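# Pull the curved wooden support from under the arch

## Task

Remove the curved wooden support that sits beneath the arch. The arch must remain upright with none of its blocks moved from position. You may use any number of the arms.

## Robot and tools

SETUP. Four identical i2rt Big YAM arms, arm1 to arm4, each with six joints, a two-finger gripper and a wrist camera (arm1_cam_wrist to arm4_cam_wrist). Three room cameras are fixed: cam_back, cam_front, cam_top. All images are 672x504; wrist cameras are fisheye, room cameras pinhole with radial distortion, and calibration matrices were supplied but are only approximate (a few mm to a cm, a degree or two).

FRAME. Everything uses one scene frame: origin on the floor, +z up, metres. Table tops are at z=0.720. Arm feet (base_link): arm1 at (0.650, -0.006, 0.794), arm2 at (0.000, 0.656, 0.746), arm3 at (-0.649, 0.006, 0.801), arm4 at (-0.003, -0.653, 0.754). Each foot faces along its own +x, and all four face the centre: arm1 toward -x, arm2 toward -y, arm3 toward +x, arm4 toward +y. Reach is about 1.0 m from the joint1 axis. The hand point lies between the finger pads, roughly 1 cm short of the tips; the fingers point along the hand's +z and open along its y. Quaternions are written w, x, y, z.

JOINTS (absolute values, radians; gripper in metres). joint1_rad -2.879 to 2.879, base yaw, positive counter-clockwise from above, 0 points the arm along its foot's +x. joint2_rad 0 to 3.141, shoulder, 0 has the upper arm lying back, larger raises then tips it forward. joint3_rad 0 to 3.019, elbow, 0 folded, larger opens. joint4_rad -1.692 to 1.57, hand pitch, positive tips fingers up. joint5_rad -1.57 to 1.57, sideways hand swing, positive to the arm's right. joint6_rad -2.094 to 2.094, roll, positive clockwise viewed from behind the hand. gripper_m 0 to 0.093, fingertip gap. An out-of-range number gets the call refused.

TOOL move. Arguments: arm1, arm2, arm3, arm4 and cameras. Each arm's object may hold:
- joints: a map of joint names to absolute targets (any subset of the seven above).
- min_time_s: 0.1 to 8 s, the shortest duration for that arm's joint motions; only beside joints.
- target: one list of seven numbers [x, y, z, qw, qx, qy, qz], an absolute hand pose in the scene frame (metres), as printed on the hand line. The hand travels a straight line to it starting from its current hand_target. With target, joints may contain only gripper_m.
- speed: peak path speed 0.002 to 0.5 m/s (default 0.25; rotation capped at twice that in rad/s); only allowed with target.
An arm omitted gets nothing new but may still be driving toward an older target. All motions in one call begin together; all hand paths in one call finish together, paced by the slowest, and last 0.5 to 10 s; a whole action is at most 15 s. The controller clips each step to 100 mm and 20 degrees from the measured hand pose and uses damped IK, so hands lag, drift and may overshoot speed (worst when the arm is nearly straight); expect to end a centimetre or more off. Joint-space moves can sweep wide arcs. Paths ignore obstacles and other arms. cameras: a list of names, ["all"], or []; omitted means all for an empty move, none otherwise. A move with no arm gives the full state plus images.

TOOL wait: seconds (0 to 10) and optional cameras; the world keeps running on the last commands.

TOOL zoom_image: camera and region [x0, y0, x1, y1] in that camera's pixels (top-left origin, no more than 504 by 504), only for a camera in the latest images.

TOOL finished_scene: scene, the current scene number. Irreversible; make no other call after it in that reply. The support must already be out and the arch intact without help.

READING RESULTS. The move line lists each arm given motion: done, or its worst status. Status words: off_target (stopped short, maybe still pushing); time_out (joints could not finish; each now holds a target near where it stopped and keeps pushing; on_its_own lists unreached ones; send a joint its reported reading to relieve it); not_followed, joint command not followed, pose unreachable (a self/arm-collision check blocked the command; gripper parts still run; the arm may retry until given new targets). on_its_own shows uncommanded behaviour, with held at meaning the current target, not the reading. Arms under as last shown were not in the call; their status reads not commanded and other lines repeat earlier values. hand_target is where the held joint targets put the hand. Joint velocities (rad/s, gripper m/s) say within noise when the arm is still. Joint torques include gravity, are offset and noisy, positive toward larger joint values; entries 3 and 4 wrap at ±28 N m. The pictures line gives image order; images may trail the state slightly.

GRIPPER. Each finger pad can push about 50 to 64 N. On a hard object at full force the reading sits up to 0.005 below the object's width (some read up to 0.002 wider). Empty and closed reads 0.000 to 0.003. Commanding slightly under the touch width grips lightly; 0.005 or more under grips at full force. Release by commanding well above the reading.

CAUTIONS. If a move or wait is refused or interrupted by a stop, the remaining move, wait and finished_scene calls of that reply are skipped; an invalid call (unknown key) does not skip them. Arms never stop on contact and can push hard: approach the support gently and draw it out slowly so the arch blocks are not dragged. Avoid pressing two robots together; closing a gripper on another arm's fingers counts. The safety check may act too late and ignores fingers, gripper housings and wrist cameras meeting. Do not knock anything out of the work area, drop it from height, or strike fixed or heavy items. Loose items may occasionally get a small push. The simulation keeps running while you compose a reply. Sustained loads, stretched poses or pushing against resistance heat motors: MOTOR HOT warns, and an OVER-TEMPERATURE FAULT drops the arm for 30 to 60 s or more; afterwards affected keys show limit_stop_at_motor_heat, so resend their targets.

Each tool is called after "Call:" as name([rows], argument=value, ...), one row to a line, values as JSON.

## Session

Call:
move()

Scene clock: 0.00 s.
Joint torques (N m): no reading
Motor temperatures (°C): arm1=[38 34 37 30 33 32 34] | arm2=[37 32 31 34 36 30 31] | arm3=[30 39 35 33 32 33 37] | arm4=[33 33 32 36 36 28 38]
Heat: arm1: hottest joint1_rad 38 °C; arm2: hottest joint1_rad 37 °C; arm3: hottest joint2_rad 39 °C; arm4: hottest gripper 38 °C.
Joint velocities: within noise
arm1.joint_positions: joint1_rad=-0.338 joint2_rad=+0.579 joint3_rad=+1.357 joint4_rad=-1.551 joint5_rad=-0.092 joint6_rad=+0.681 gripper_m=+0.09396
arm1.joint_status: not commanded
arm1.hand: x=+0.4682 y=+0.0429 z=+1.2854 quat_wxyz=(+0.101, +0.807, -0.442, -0.380) (m; scene frame)
arm1.hand_target: x=+0.4697 y=+0.0423 z=+1.2939 quat_wxyz=(+0.102, +0.803, -0.439, -0.390) (m; scene frame)
arm1.hand_status: not commanded
arm2.joint_positions: joint1_rad=-0.491 joint2_rad=+0.571 joint3_rad=+1.396 joint4_rad=-1.145 joint5_rad=+0.158 joint6_rad=+0.378 gripper_m=+0.09396
arm2.joint_status: not commanded
arm2.hand: x=-0.1424 y=+0.4717 z=+1.3418 quat_wxyz=(-0.330, -0.780, -0.216, +0.486) (m; scene frame)
arm2.hand_target: x=-0.1404 y=+0.4751 z=+1.3501 quat_wxyz=(-0.336, -0.774, -0.213, +0.492) (m; scene frame)
arm2.hand_status: not commanded
arm3.joint_positions: joint1_rad=-0.617 joint2_rad=+0.648 joint3_rad=+1.424 joint4_rad=-1.441 joint5_rad=-0.053 joint6_rad=+0.679 gripper_m=+0.09396
arm3.joint_status: not commanded
arm3.hand: x=-0.4492 y=-0.1083 z=+1.3285 quat_wxyz=(-0.435, -0.518, -0.735, -0.041) (m; scene frame)
arm3.hand_target: x=-0.4509 y=-0.1071 z=+1.3401 quat_wxyz=(-0.447, -0.514, -0.731, -0.042) (m; scene frame)
arm3.hand_status: not commanded
arm4.joint_positions: joint1_rad=-0.377 joint2_rad=+0.615 joint3_rad=+1.493 joint4_rad=-1.274 joint5_rad=+0.157 joint6_rad=-0.616 gripper_m=+0.09396
arm4.joint_status: not commanded
arm4.hand: x=+0.0978 y=-0.4603 z=+1.3602 quat_wxyz=(-0.554, +0.623, -0.545, -0.090) (m; scene frame)
arm4.hand_target: x=+0.0963 y=-0.4637 z=+1.3683 quat_wxyz=(-0.562, +0.618, -0.542, -0.093) (m; scene frame)
arm4.hand_status: not commanded
pictures: arm1_cam_wrist, arm2_cam_wrist, arm3_cam_wrist, arm4_cam_wrist, cam_back, cam_front, cam_top

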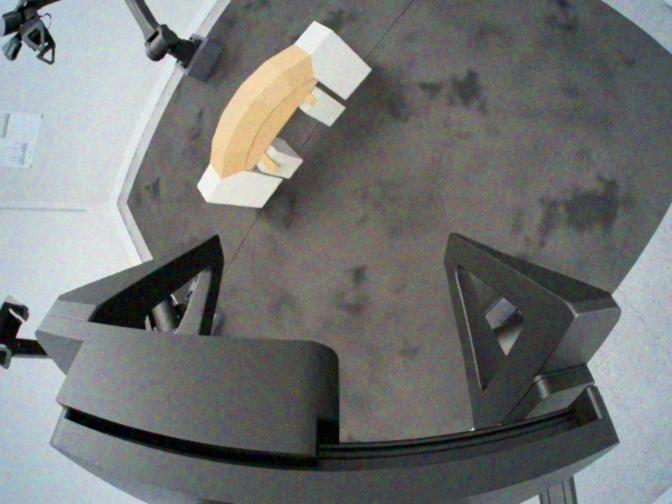

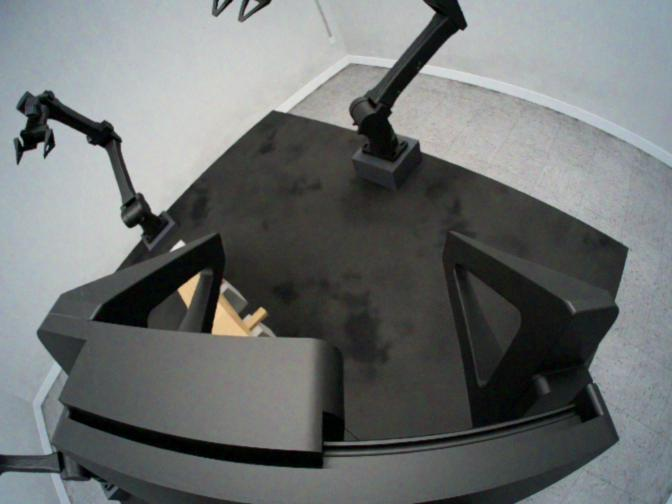

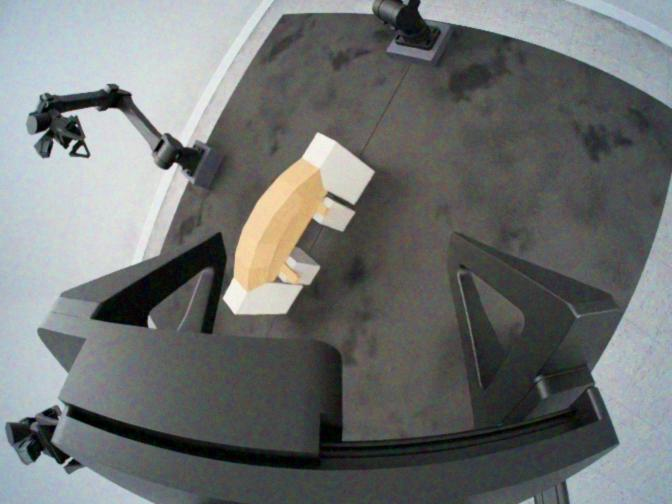

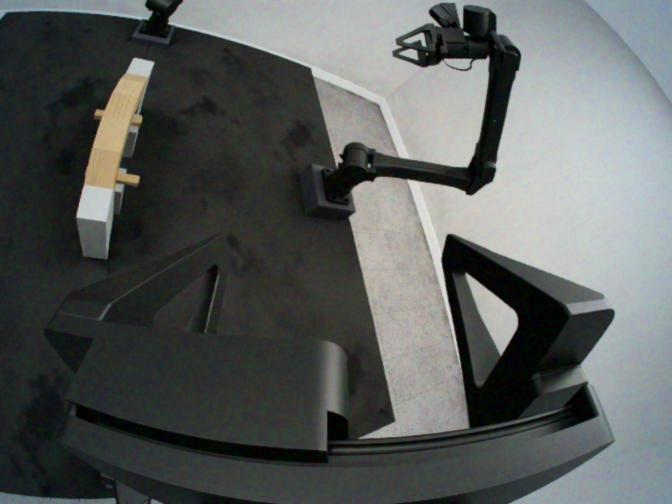

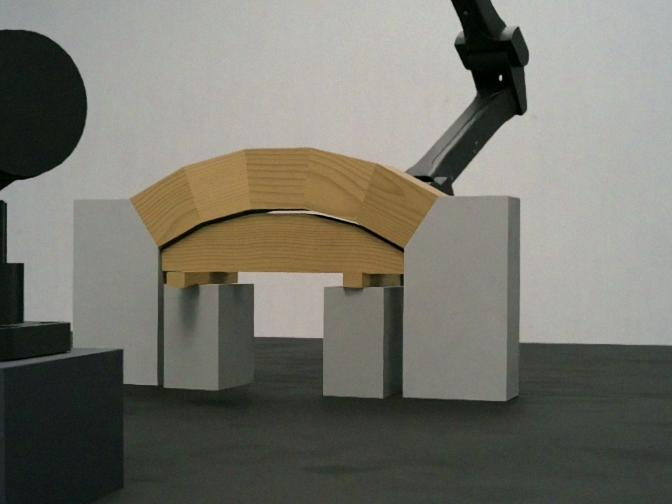

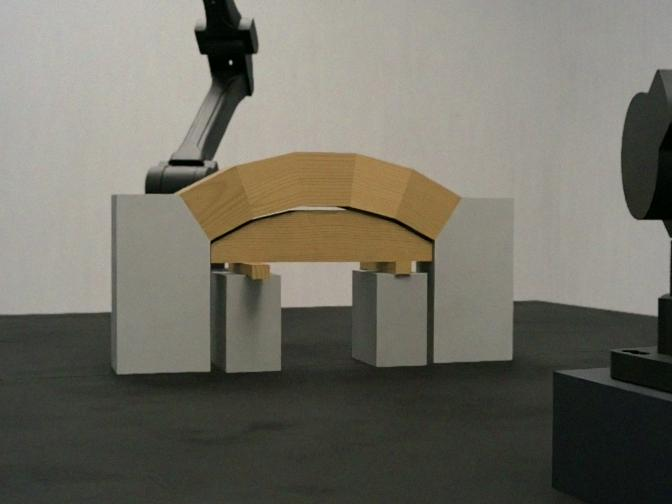

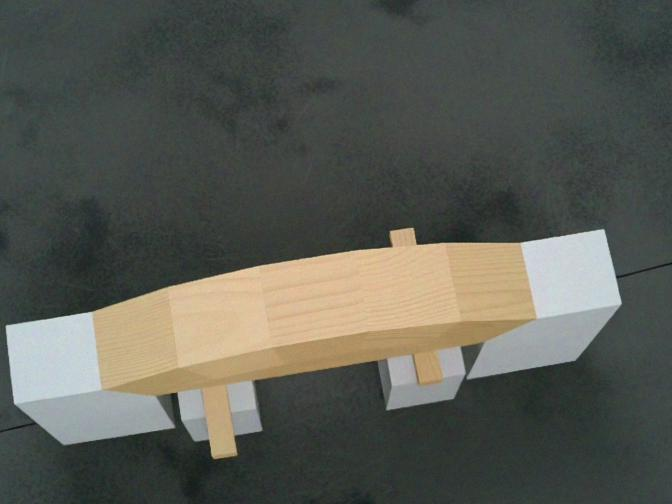

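Call:
zoom_image(camera="cam_back", region=[60, 140, 530, 410])

Call:
zoom_image(camera="cam_front", region=[100, 140, 530, 400])

Call:
zoom_image(camera="cam_top", region=[150, 200, 500, 470])

Call:
zoom_image(camera="cam_back", region=[150, 240, 250, 310])

Call:
zoom_image(camera="cam_back", region=[320, 240, 420, 310])

Call:
zoom_image(camera="cam_front", region=[200, 230, 300, 300])

Call:
zoom_image(camera="cam_front", region=[345, 230, 445, 300])

Scaled by 1.072 from the camera's 672x504 image, which has a finer 960x720 frame.

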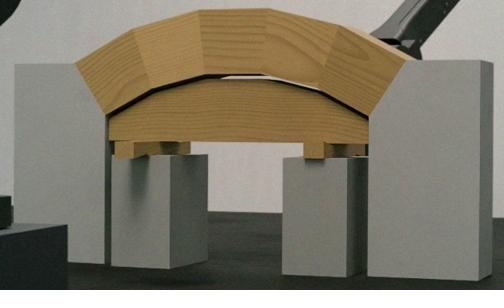

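Scaled by 1.172 from the camera's 672x504 image, which has a finer 960x720 frame.

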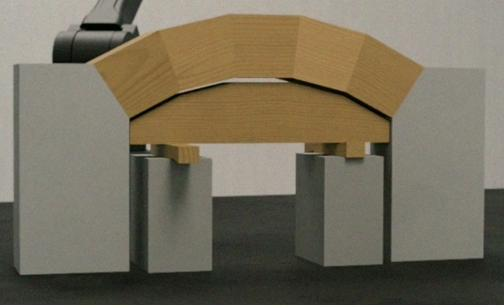

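Scaled by 1.440 from the camera's 672x504 image, which has a finer 960x720 frame.

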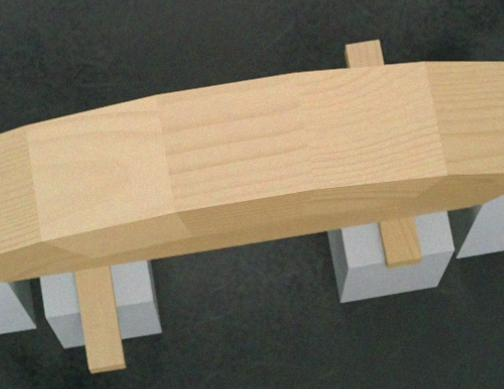

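Scaled by 5.040 from the camera's 672x504 image, which has a finer 960x720 frame.

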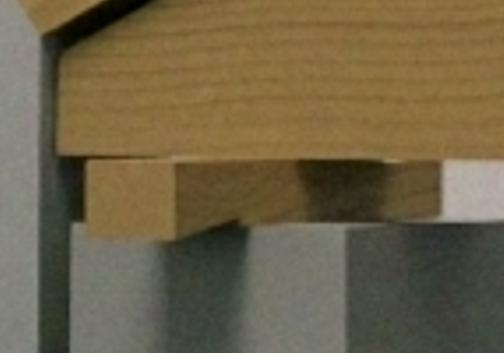

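Scaled by 5.040 from the camera's 672x504 image, which has a finer 960x720 frame.

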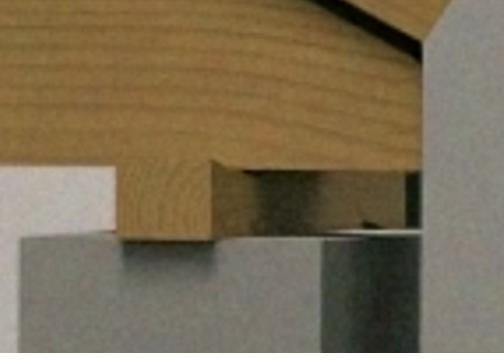

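Scaled by 5.040 from the camera's 672x504 image, which has a finer 960x720 frame.

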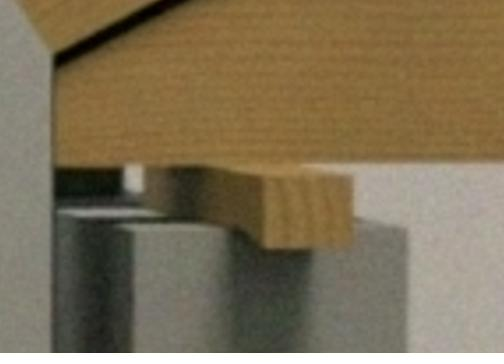

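Scaled by 5.040 from the camera's 672x504 image, which has a finer 960x720 frame.

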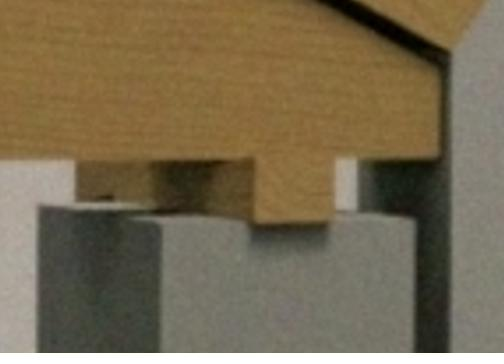

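Call:
zoom_image(camera="cam_back", region=[150, 190, 290, 290])

Call:
zoom_image(camera="cam_back", region=[280, 190, 420, 290])

Call:
zoom_image(camera="cam_front", region=[200, 190, 330, 285])

Call:
zoom_image(camera="cam_front", region=[320, 190, 450, 285])

Scaled by 3.600 from the camera's 672x504 image, which has a finer 960x720 frame.

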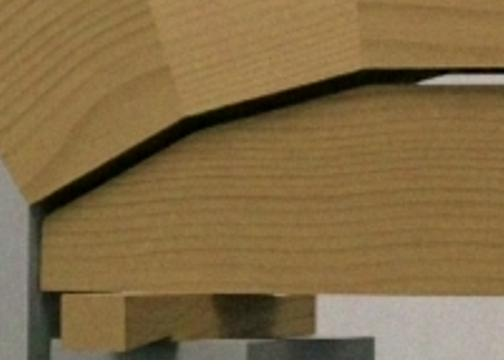

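Scaled by 3.600 from the camera's 672x504 image, which has a finer 960x720 frame.

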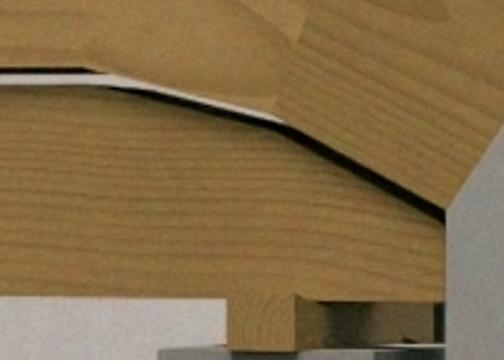

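Scaled by 3.877 from the camera's 672x504 image, which has a finer 960x720 frame.

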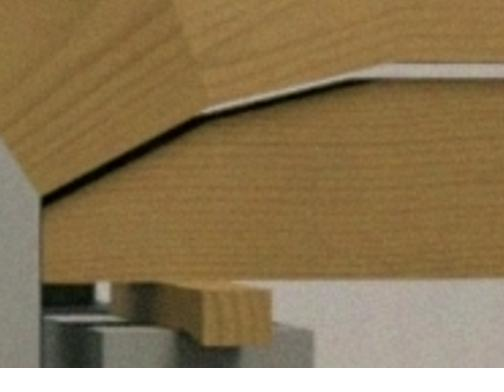

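Scaled by 3.877 from the camera's 672x504 image, which has a finer 960x720 frame.

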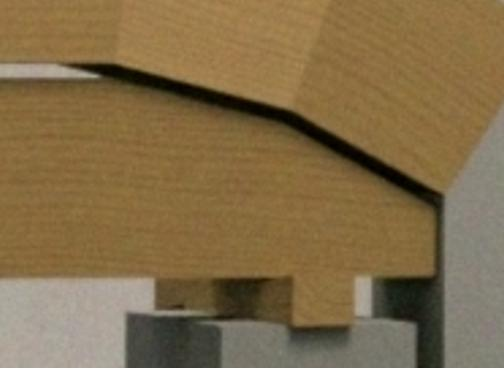

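Call:
move(arm1={"target":[0.180,-0.016,0.85,0.03,-0.706,0.03,0.706],"joints":{"gripper_m":0.06}}, arm3={"target":[-0.17,0.013,0.853,0.520,0.520,0.479,0.479],"joints":{"gripper_m":0.093}}, cameras=["all"])

Scene clock: 10.53 s.
Joint torques (N m): arm1=[-1.73 -8.18 1.68 3.6 -0.11 -0.23] | arm2=[1.26 3.72 9.51 2.43 0.09 -0.02] | arm3=[0.56 -9.41 2.69 2.26 0.28 0.08] | arm4=[-1.08 4.54 8.23 2.48 0.07 0.07]
Motor temperatures (°C): arm1=[38 34 38 30 33 32 34] | arm2=[36 32 32 34 36 29 31] | arm3=[30 39 38 33 32 33 37] | arm4=[33 33 33 36 36 28 38]
Heat: arm1: hottest joint1_rad 38 °C; arm2: hottest joint1_rad 36 °C; arm3: hottest joint2_rad 39 °C; arm4: hottest gripper 38 °C.
move: arm1 off_target; arm3 off_target
Joint velocities: within noise
arm1.joint_positions: joint1_rad=+0.125 joint2_rad=+1.985 joint3_rad=+0.373 joint4_rad=+1.561 joint5_rad=+0.174 joint6_rad=+0.025 gripper_m=+0.06011
arm1.joint_status: all done
arm1.hand: x=+0.1840 y=-0.0225 z=+0.8515 quat_wxyz=(-0.023, +0.722, -0.030, -0.690) (m; scene frame)
arm1.hand_target: x=+0.1799 y=-0.0161 z=+0.8503 quat_wxyz=(-0.030, +0.717, -0.031, -0.695) (m; scene frame)
arm1.hand_status: off_target (0.008 m and 2.7 deg from the pose sent, 0.526 m and 63.9 deg at the start; a joint's target at an end of its range on 23 of 104 steps)
arm2, arm4: as last shown
arm3.joint_positions: joint1_rad=+0.022 joint2_rad=+1.980 joint3_rad=+0.391 joint4_rad=+1.535 joint5_rad=+0.151 joint6_rad=+1.575 gripper_m=+0.09308
arm3.joint_status: all done
arm3.hand: x=-0.1743 y=+0.0082 z=+0.8532 quat_wxyz=(-0.509, -0.535, -0.494, -0.460) (m; scene frame)
arm3.hand_target: x=-0.1699 y=+0.0130 z=+0.8533 quat_wxyz=(-0.509, -0.531, -0.489, -0.468) (m; scene frame)
arm3.hand_status: off_target (0.006 m and 3.5 deg from the pose sent, 0.565 m and 59.6 deg at the start; a joint's target at an end of its range on 25 of 104 steps)
pictures: arm1_cam_wrist, arm2_cam_wrist, arm3_cam_wrist, arm4_cam_wrist, cam_back, cam_front, cam_top
camera_calibration:
arm1_cam_wrist: T_world_to_cam=[[0.0888062, 0.996023, -0.00719471, 0.0110523], [0.614557, -0.060476, -0.786551, 0.558361], [-0.783858, 0.065429, -0.617484, 0.799249], [0, 0, 0, 1]] pos_world=[0.282371, -0.029535, 0.932782]
arm3_cam_wrist: T_world_to_cam=[[-0.0460229, -0.00192643, -0.998939, 0.845126], [-0.534496, 0.844858, 0.022996, -0.117756], [0.843917, 0.534987, -0.0399125, 0.304523], [0, 0, 0, 1]] pos_world=[-0.281037, -0.0618004, 0.859091]

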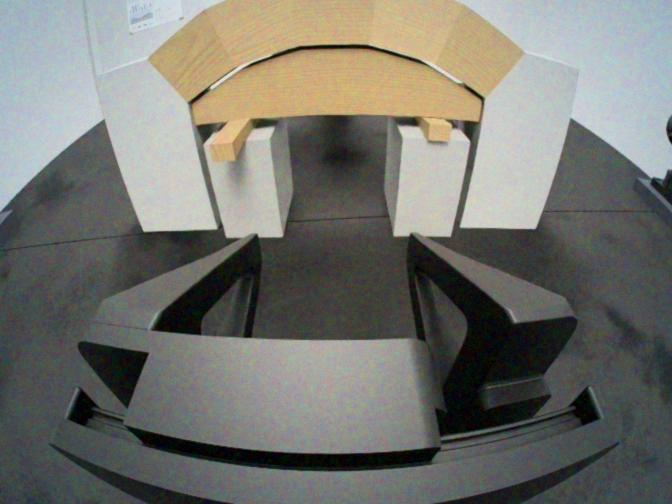

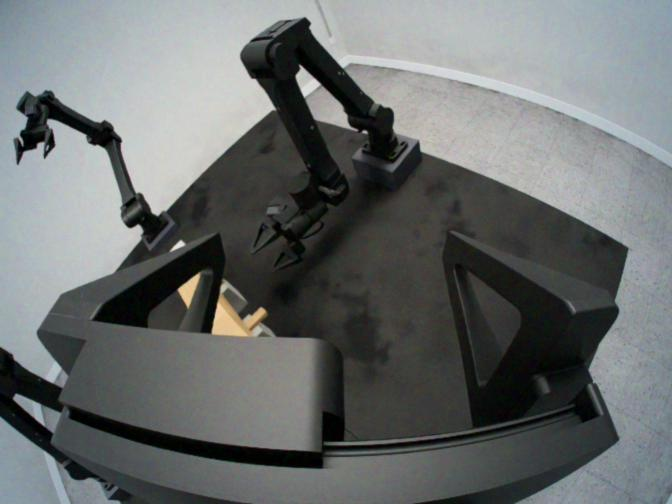

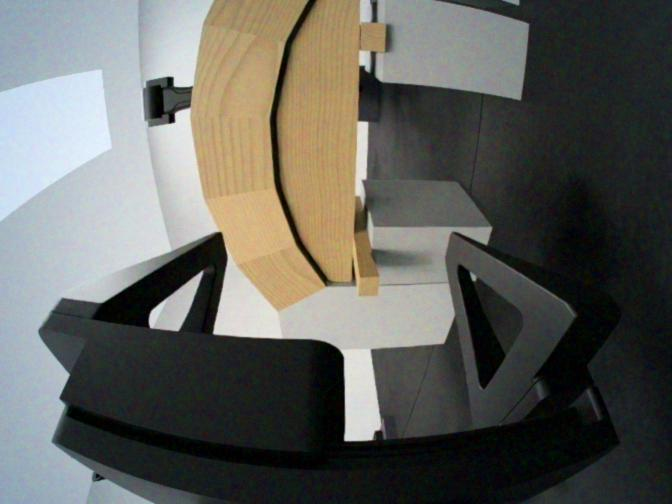

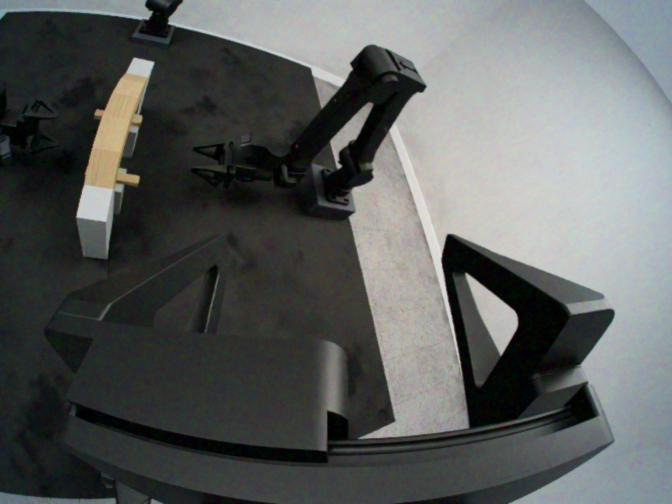

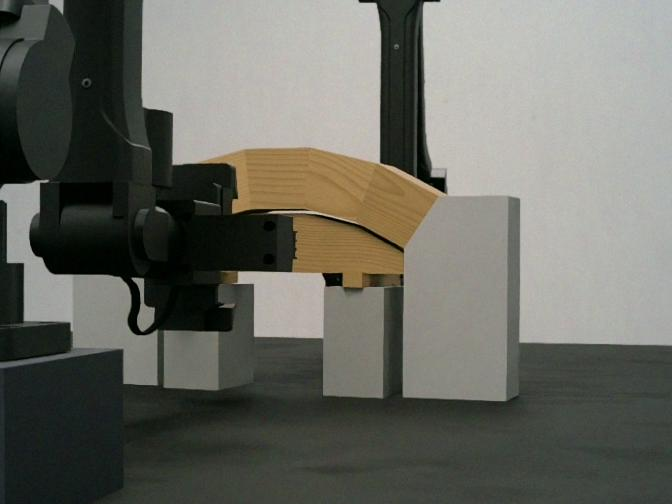

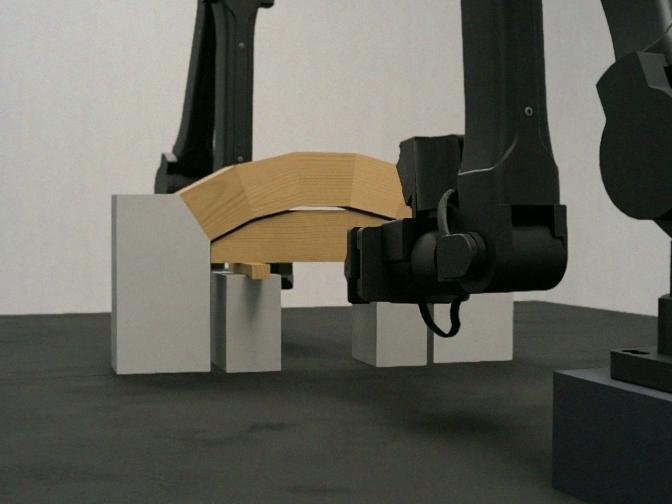

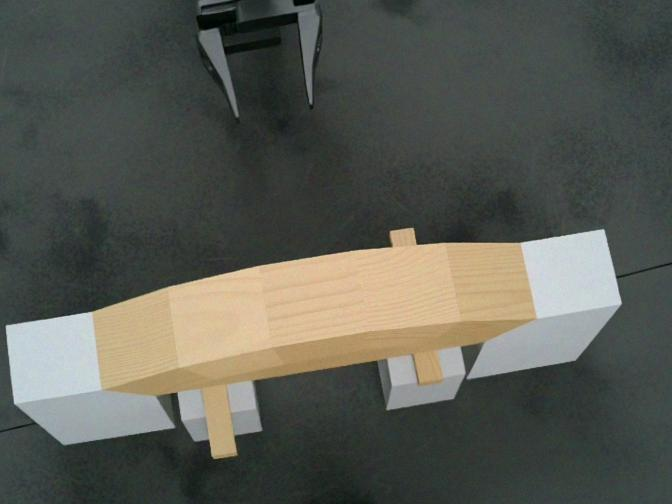

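Call:
move(arm1={"target":[0.07,-0.010,0.865,0.03,-0.706,0.03,0.706],"speed":0.15}, cameras=["arm1_cam_wrist","arm3_cam_wrist","cam_front","cam_back","cam_top"])

Scene clock: 14.63 s.
Joint torques (N m): arm1=[-1.55 -10.87 4.51 1.68 -0.12 -0.21] | arm2=[1.08 3.66 9.54 2.47 0.11 -0.02] | arm3=[0.62 -9.47 2.71 2.29 0.27 0.08] | arm4=[-0.91 4.54 8.09 2.33 0.06 0.09]
Motor temperatures (°C): arm1=[38 34 38 30 32 32 34] | arm2=[36 32 33 34 35 29 30] | arm3=[30 39 38 33 32 33 37] | arm4=[33 33 33 36 36 28 38]
Heat: arm1: hottest joint1_rad 38 °C; arm2: hottest joint1_rad 36 °C; arm3: hottest joint2_rad 39 °C; arm4: hottest gripper 38 °C.
move: arm1 off_target
Joint velocities: within noise
arm1.joint_positions: joint1_rad=+0.085 joint2_rad=+1.991 joint3_rad=+0.649 joint4_rad=+1.356 joint5_rad=+0.133 joint6_rad=+0.020 gripper_m=+0.06011
arm1.joint_status: not commanded
arm1.hand: x=+0.0788 y=-0.0175 z=+0.8763 quat_wxyz=(-0.021, +0.700, -0.030, -0.713) (m; scene frame)
arm1.hand_target: x=+0.0708 y=-0.0099 z=+0.8651 quat_wxyz=(-0.030, +0.707, -0.030, -0.706) (m; scene frame)
arm1.hand_status: off_target (0.016 m and 1.5 deg from the pose sent, 0.116 m and 2.7 deg at the start)
arm2, arm3, arm4: as last shown
pictures: arm1_cam_wrist, arm3_cam_wrist, cam_back, cam_front, cam_top
camera_calibration:
arm1_cam_wrist: T_world_to_cam=[[0.0866971, 0.996144, -0.0134257, 0.0212107], [0.562615, -0.0600787, -0.824533, 0.680332], [-0.82216, 0.0639311, -0.565655, 0.689421], [0, 0, 0, 1]] pos_world=[0.182211, -0.0243309, 0.951215]
arm3_cam_wrist: T_world_to_cam=[[-0.0460229, -0.00192643, -0.998939, 0.845126], [-0.534496, 0.844858, 0.022996, -0.117756], [0.843917, 0.534987, -0.0399125, 0.304523], [0, 0, 0, 1]] pos_world=[-0.281037, -0.0618004, 0.859091]

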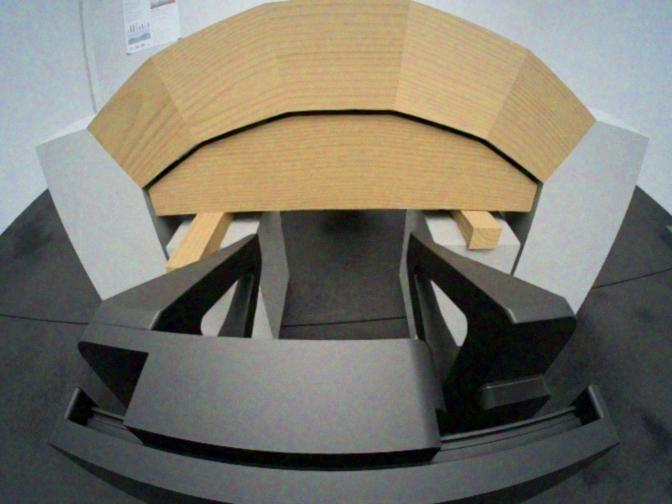

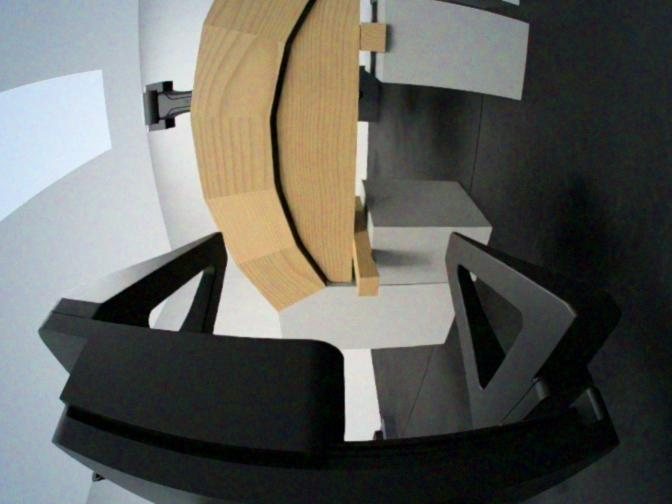

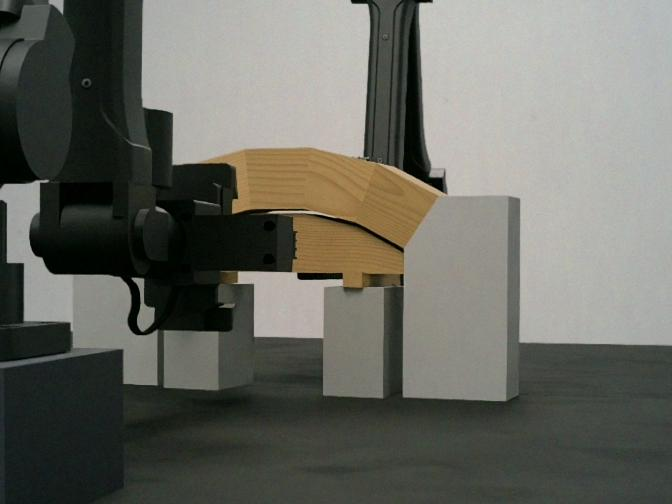

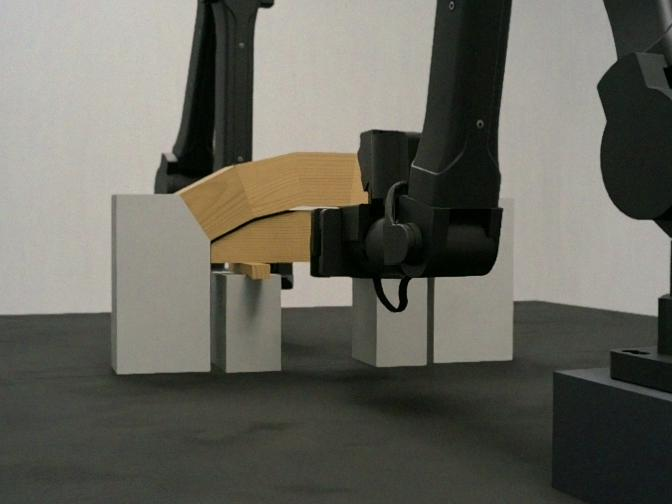

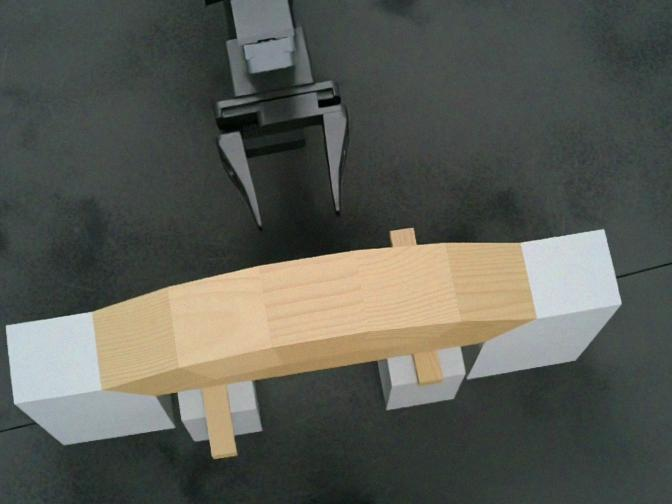

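Call:
move(arm1={"target":[0.032,0.0,0.874,0.025,-0.712,0.025,0.702],"speed":0.1}, cameras=["arm1_cam_wrist","arm3_cam_wrist","cam_front","cam_top"])

Scene clock: 16.40 s.
Joint torques (N m): arm1=[-2.02 -12.4 5.56 1.69 -0.12 -0.22] | arm2=[1.26 4.01 9.52 2.47 0.1 -0.01] | arm3=[0.62 -9.52 2.73 2.3 0.28 0.08] | arm4=[-1.14 4.42 8.34 2.37 0.05 0.09]
Motor temperatures (°C): arm1=[38 34 38 30 32 32 34] | arm2=[36 32 33 34 35 29 30] | arm3=[30 40 38 33 32 33 37] | arm4=[33 33 33 36 36 28 38]
Heat: arm1: hottest joint1_rad 38 °C; arm2: hottest joint1_rad 36 °C; arm3: hottest joint2_rad 40 °C; arm4: hottest gripper 38 °C.
move: arm1 off_target
Joint velocities: within noise
arm1.joint_positions: joint1_rad=+0.052 joint2_rad=+1.991 joint3_rad=+0.746 joint4_rad=+1.236 joint5_rad=+0.086 joint6_rad=+0.020 gripper_m=+0.06011
arm1.joint_status: not commanded
arm1.hand: x=+0.0424 y=-0.0076 z=+0.8811 quat_wxyz=(-0.017, +0.708, -0.025, -0.705) (m; scene frame)
arm1.hand_target: x=+0.0326 y=+0.0001 z=+0.8742 quat_wxyz=(-0.025, +0.712, -0.025, -0.702) (m; scene frame)
arm1.hand_status: off_target (0.015 m and 1.1 deg from the pose sent, 0.050 m and 2.1 deg at the start)
arm2, arm3, arm4: as last shown
pictures: arm1_cam_wrist, arm3_cam_wrist, cam_front, cam_top
camera_calibration:
arm1_cam_wrist: T_world_to_cam=[[0.0735503, 0.997237, -0.010421, 0.0125469], [0.582176, -0.0514172, -0.811436, 0.693003], [-0.809729, 0.0536145, -0.584349, 0.677362], [0, 0, 0, 1]] pos_world=[0.144108, -0.0131964, 0.958274]
arm3_cam_wrist: T_world_to_cam=[[-0.0460229, -0.00192643, -0.998939, 0.845126], [-0.534496, 0.844858, 0.022996, -0.117756], [0.843917, 0.534987, -0.0399125, 0.304523], [0, 0, 0, 1]] pos_world=[-0.281037, -0.0618004, 0.859091]

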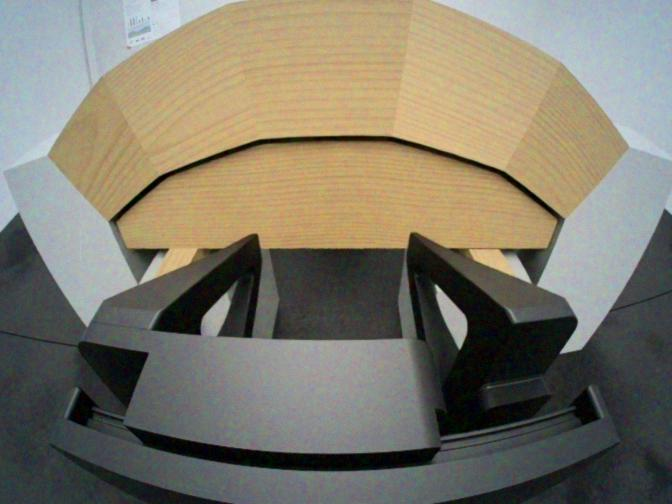

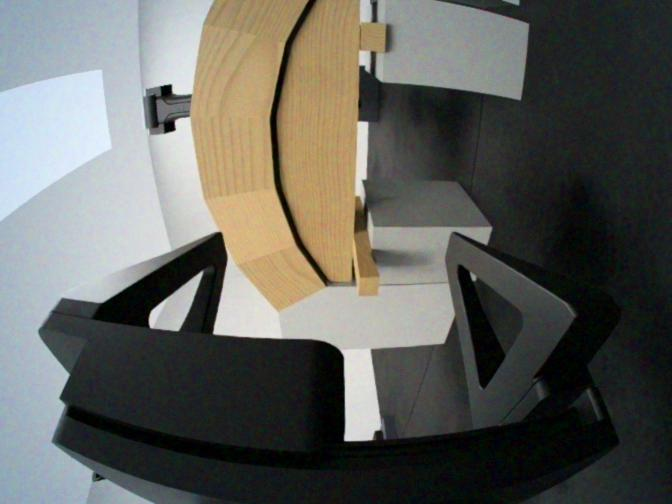

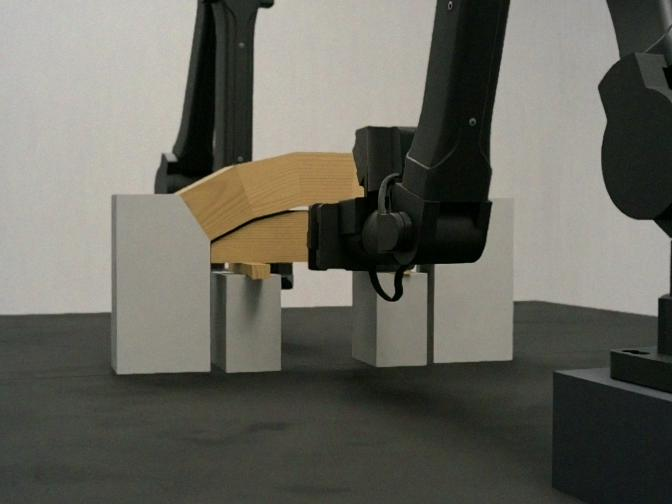

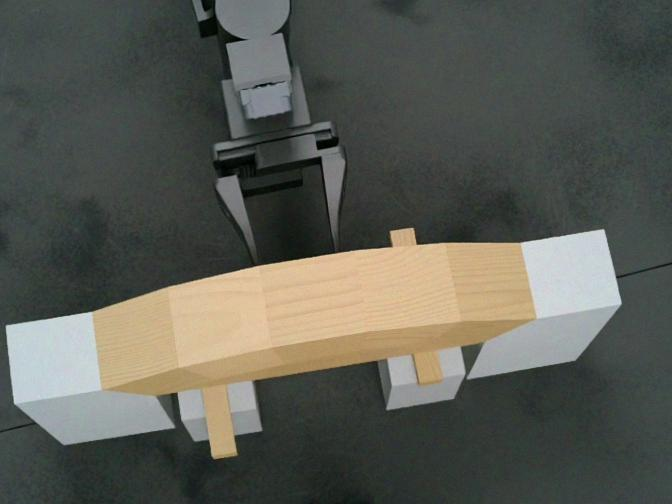

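Call:
move(arm1={"target":[-0.002,0.0025,0.875,0.025,-0.712,0.025,0.702],"speed":0.05}, cameras=["arm1_cam_wrist","arm3_cam_wrist","cam_back","cam_top"])

Scene clock: 18.10 s.
Joint torques (N m): arm1=[-1.67 -12.75 6.45 1.66 -0.13 -0.21] | arm2=[1.14 3.72 9.51 2.44 0.1 -0.02] | arm3=[0.5 -9.52 2.69 2.29 0.28 0.09] | arm4=[-1.32 4.54 8.31 2.29 0.05 0.09]
Motor temperatures (°C): arm1=[38 34 38 30 32 32 34] | arm2=[36 32 33 34 35 29 30] | arm3=[30 40 38 33 32 33 37] | arm4=[33 33 33 36 36 28 38]
Heat: arm1: hottest joint1_rad 38 °C; arm2: hottest joint1_rad 36 °C; arm3: hottest joint2_rad 40 °C; arm4: hottest gripper 38 °C.
move: arm1 off_target
Joint velocities: within noise
arm1.joint_positions: joint1_rad=+0.048 joint2_rad=+2.017 joint3_rad=+0.839 joint4_rad=+1.173 joint5_rad=+0.081 joint6_rad=+0.020 gripper_m=+0.06011
arm1.joint_status: not commanded
arm1.hand: x=+0.0103 y=-0.0068 z=+0.8855 quat_wxyz=(-0.017, +0.707, -0.024, -0.707) (m; scene frame)
arm1.hand_target: x=-0.0009 y=+0.0025 z=+0.8753 quat_wxyz=(-0.025, +0.712, -0.025, -0.702) (m; scene frame)
arm1.hand_status: off_target (0.019 m and 1.2 deg from the pose sent, 0.046 m and 1.1 deg at the start)
arm2, arm3, arm4: as last shown
pictures: arm1_cam_wrist, arm3_cam_wrist, cam_back, cam_top
camera_calibration:
arm1_cam_wrist: T_world_to_cam=[[0.0719068, 0.997352, -0.0108666, 0.0145415], [0.579147, -0.0506203, -0.81365, 0.717366], [-0.812046, 0.0522137, -0.581253, 0.651216], [0, 0, 0, 1]] pos_world=[0.112311, -0.0121921, 0.962364]
arm3_cam_wrist: T_world_to_cam=[[-0.0460229, -0.00192643, -0.998939, 0.845126], [-0.534496, 0.844858, 0.022996, -0.117756], [0.843917, 0.534987, -0.0399125, 0.304523], [0, 0, 0, 1]] pos_world=[-0.281037, -0.0618004, 0.859091]

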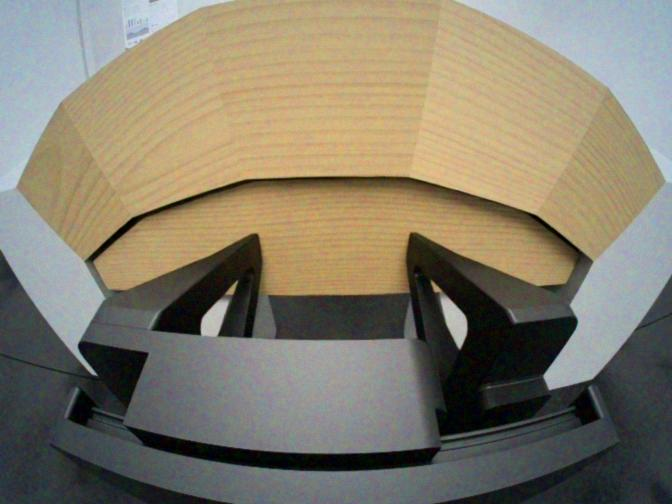

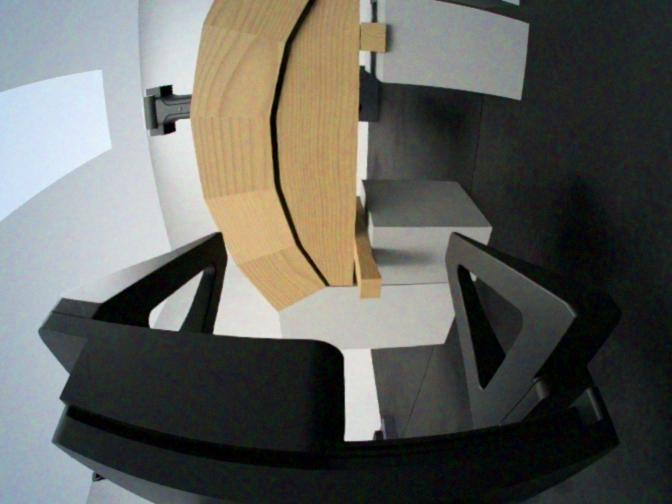

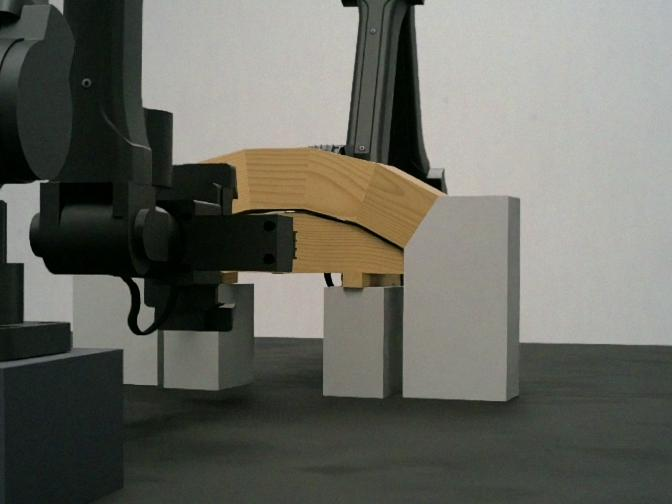

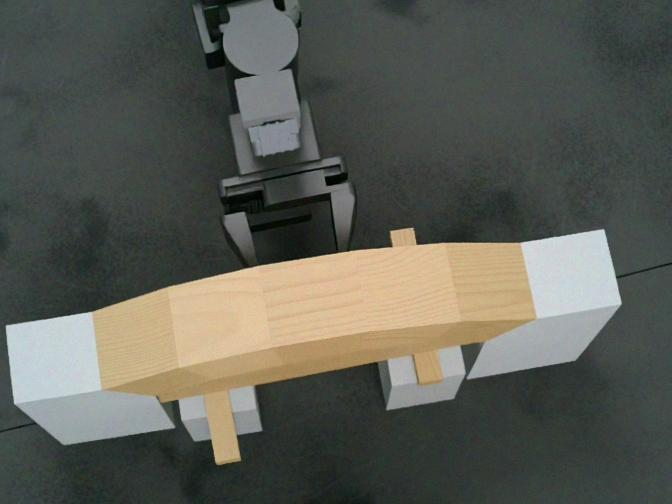

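Call:
move(arm1={"target":[-0.022,0.004,0.872,0.025,-0.712,0.025,0.702],"speed":0.05}, cameras=["arm1_cam_wrist","arm3_cam_wrist","cam_top"])

Scene clock: 19.53 s.
Joint torques (N m): arm1=[-1.55 -13.33 6.87 1.59 -0.1 -0.21] | arm2=[1.08 3.66 9.5 2.43 0.11 -0.01] | arm3=[0.62 -9.41 2.73 2.25 0.29 0.08] | arm4=[-1.08 4.89 8.23 2.36 0.09 0.06]
Motor temperatures (°C): arm1=[38 34 38 30 32 32 34] | arm2=[36 32 33 34 35 29 30] | arm3=[30 40 38 33 32 33 37] | arm4=[33 33 33 36 36 28 38]
Heat: arm1: hottest joint1_rad 38 °C; arm2: hottest joint1_rad 36 °C; arm3: hottest joint2_rad 40 °C; arm4: hottest gripper 38 °C.
move: arm1 off_target
Joint velocities: within noise
arm1.joint_positions: joint1_rad=+0.043 joint2_rad=+2.046 joint3_rad=+0.896 joint4_rad=+1.144 joint5_rad=+0.077 joint6_rad=+0.020 gripper_m=+0.06011
arm1.joint_status: not commanded
arm1.hand: x=-0.0085 y=-0.0051 z=+0.8827 quat_wxyz=(-0.017, +0.707, -0.025, -0.706) (m; scene frame)
arm1.hand_target: x=-0.0208 y=+0.0041 z=+0.8723 quat_wxyz=(-0.025, +0.712, -0.025, -0.702) (m; scene frame)
arm1.hand_status: off_target (0.019 m and 1.2 deg from the pose sent, 0.037 m and 1.2 deg at the start)
arm2, arm3, arm4: as last shown
pictures: arm1_cam_wrist, arm3_cam_wrist, cam_top
camera_calibration:
arm1_cam_wrist: T_world_to_cam=[[0.0723622, 0.997321, -0.0107124, 0.013985], [0.580111, -0.0508229, -0.812951, 0.725359], [-0.811317, 0.0526126, -0.582234, 0.63503], [0, 0, 0, 1]] pos_world=[0.0934103, -0.0104933, 0.959567]
arm3_cam_wrist: T_world_to_cam=[[-0.0460229, -0.00192643, -0.998939, 0.845126], [-0.534496, 0.844858, 0.022996, -0.117756], [0.843917, 0.534987, -0.0399125, 0.304523], [0, 0, 0, 1]] pos_world=[-0.281037, -0.0618004, 0.859091]

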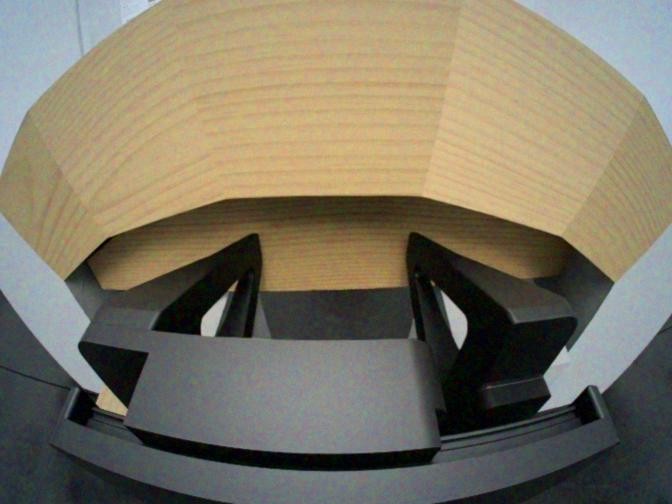

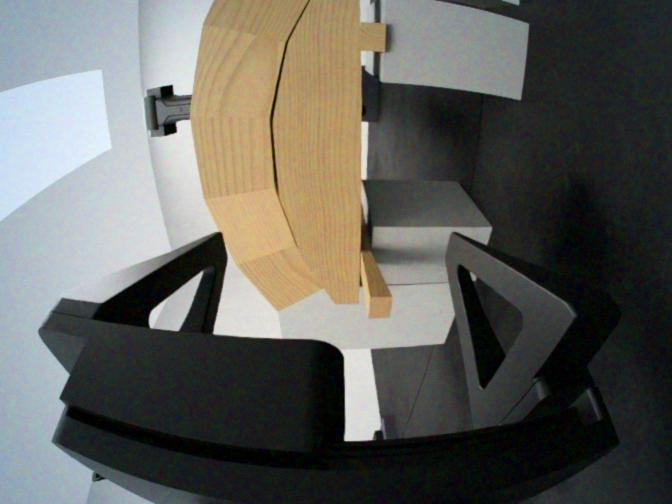

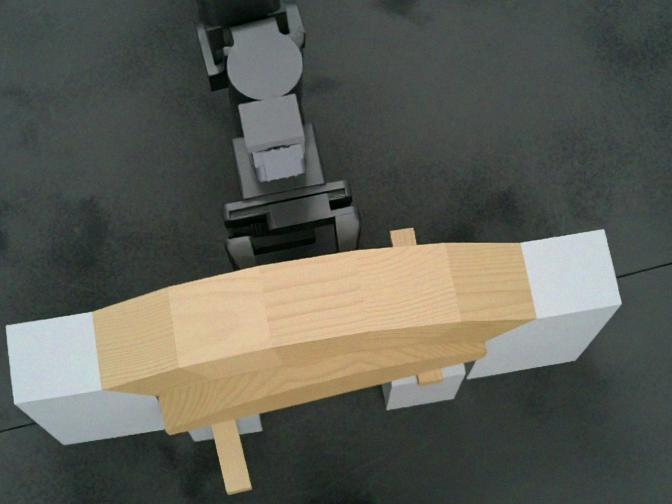

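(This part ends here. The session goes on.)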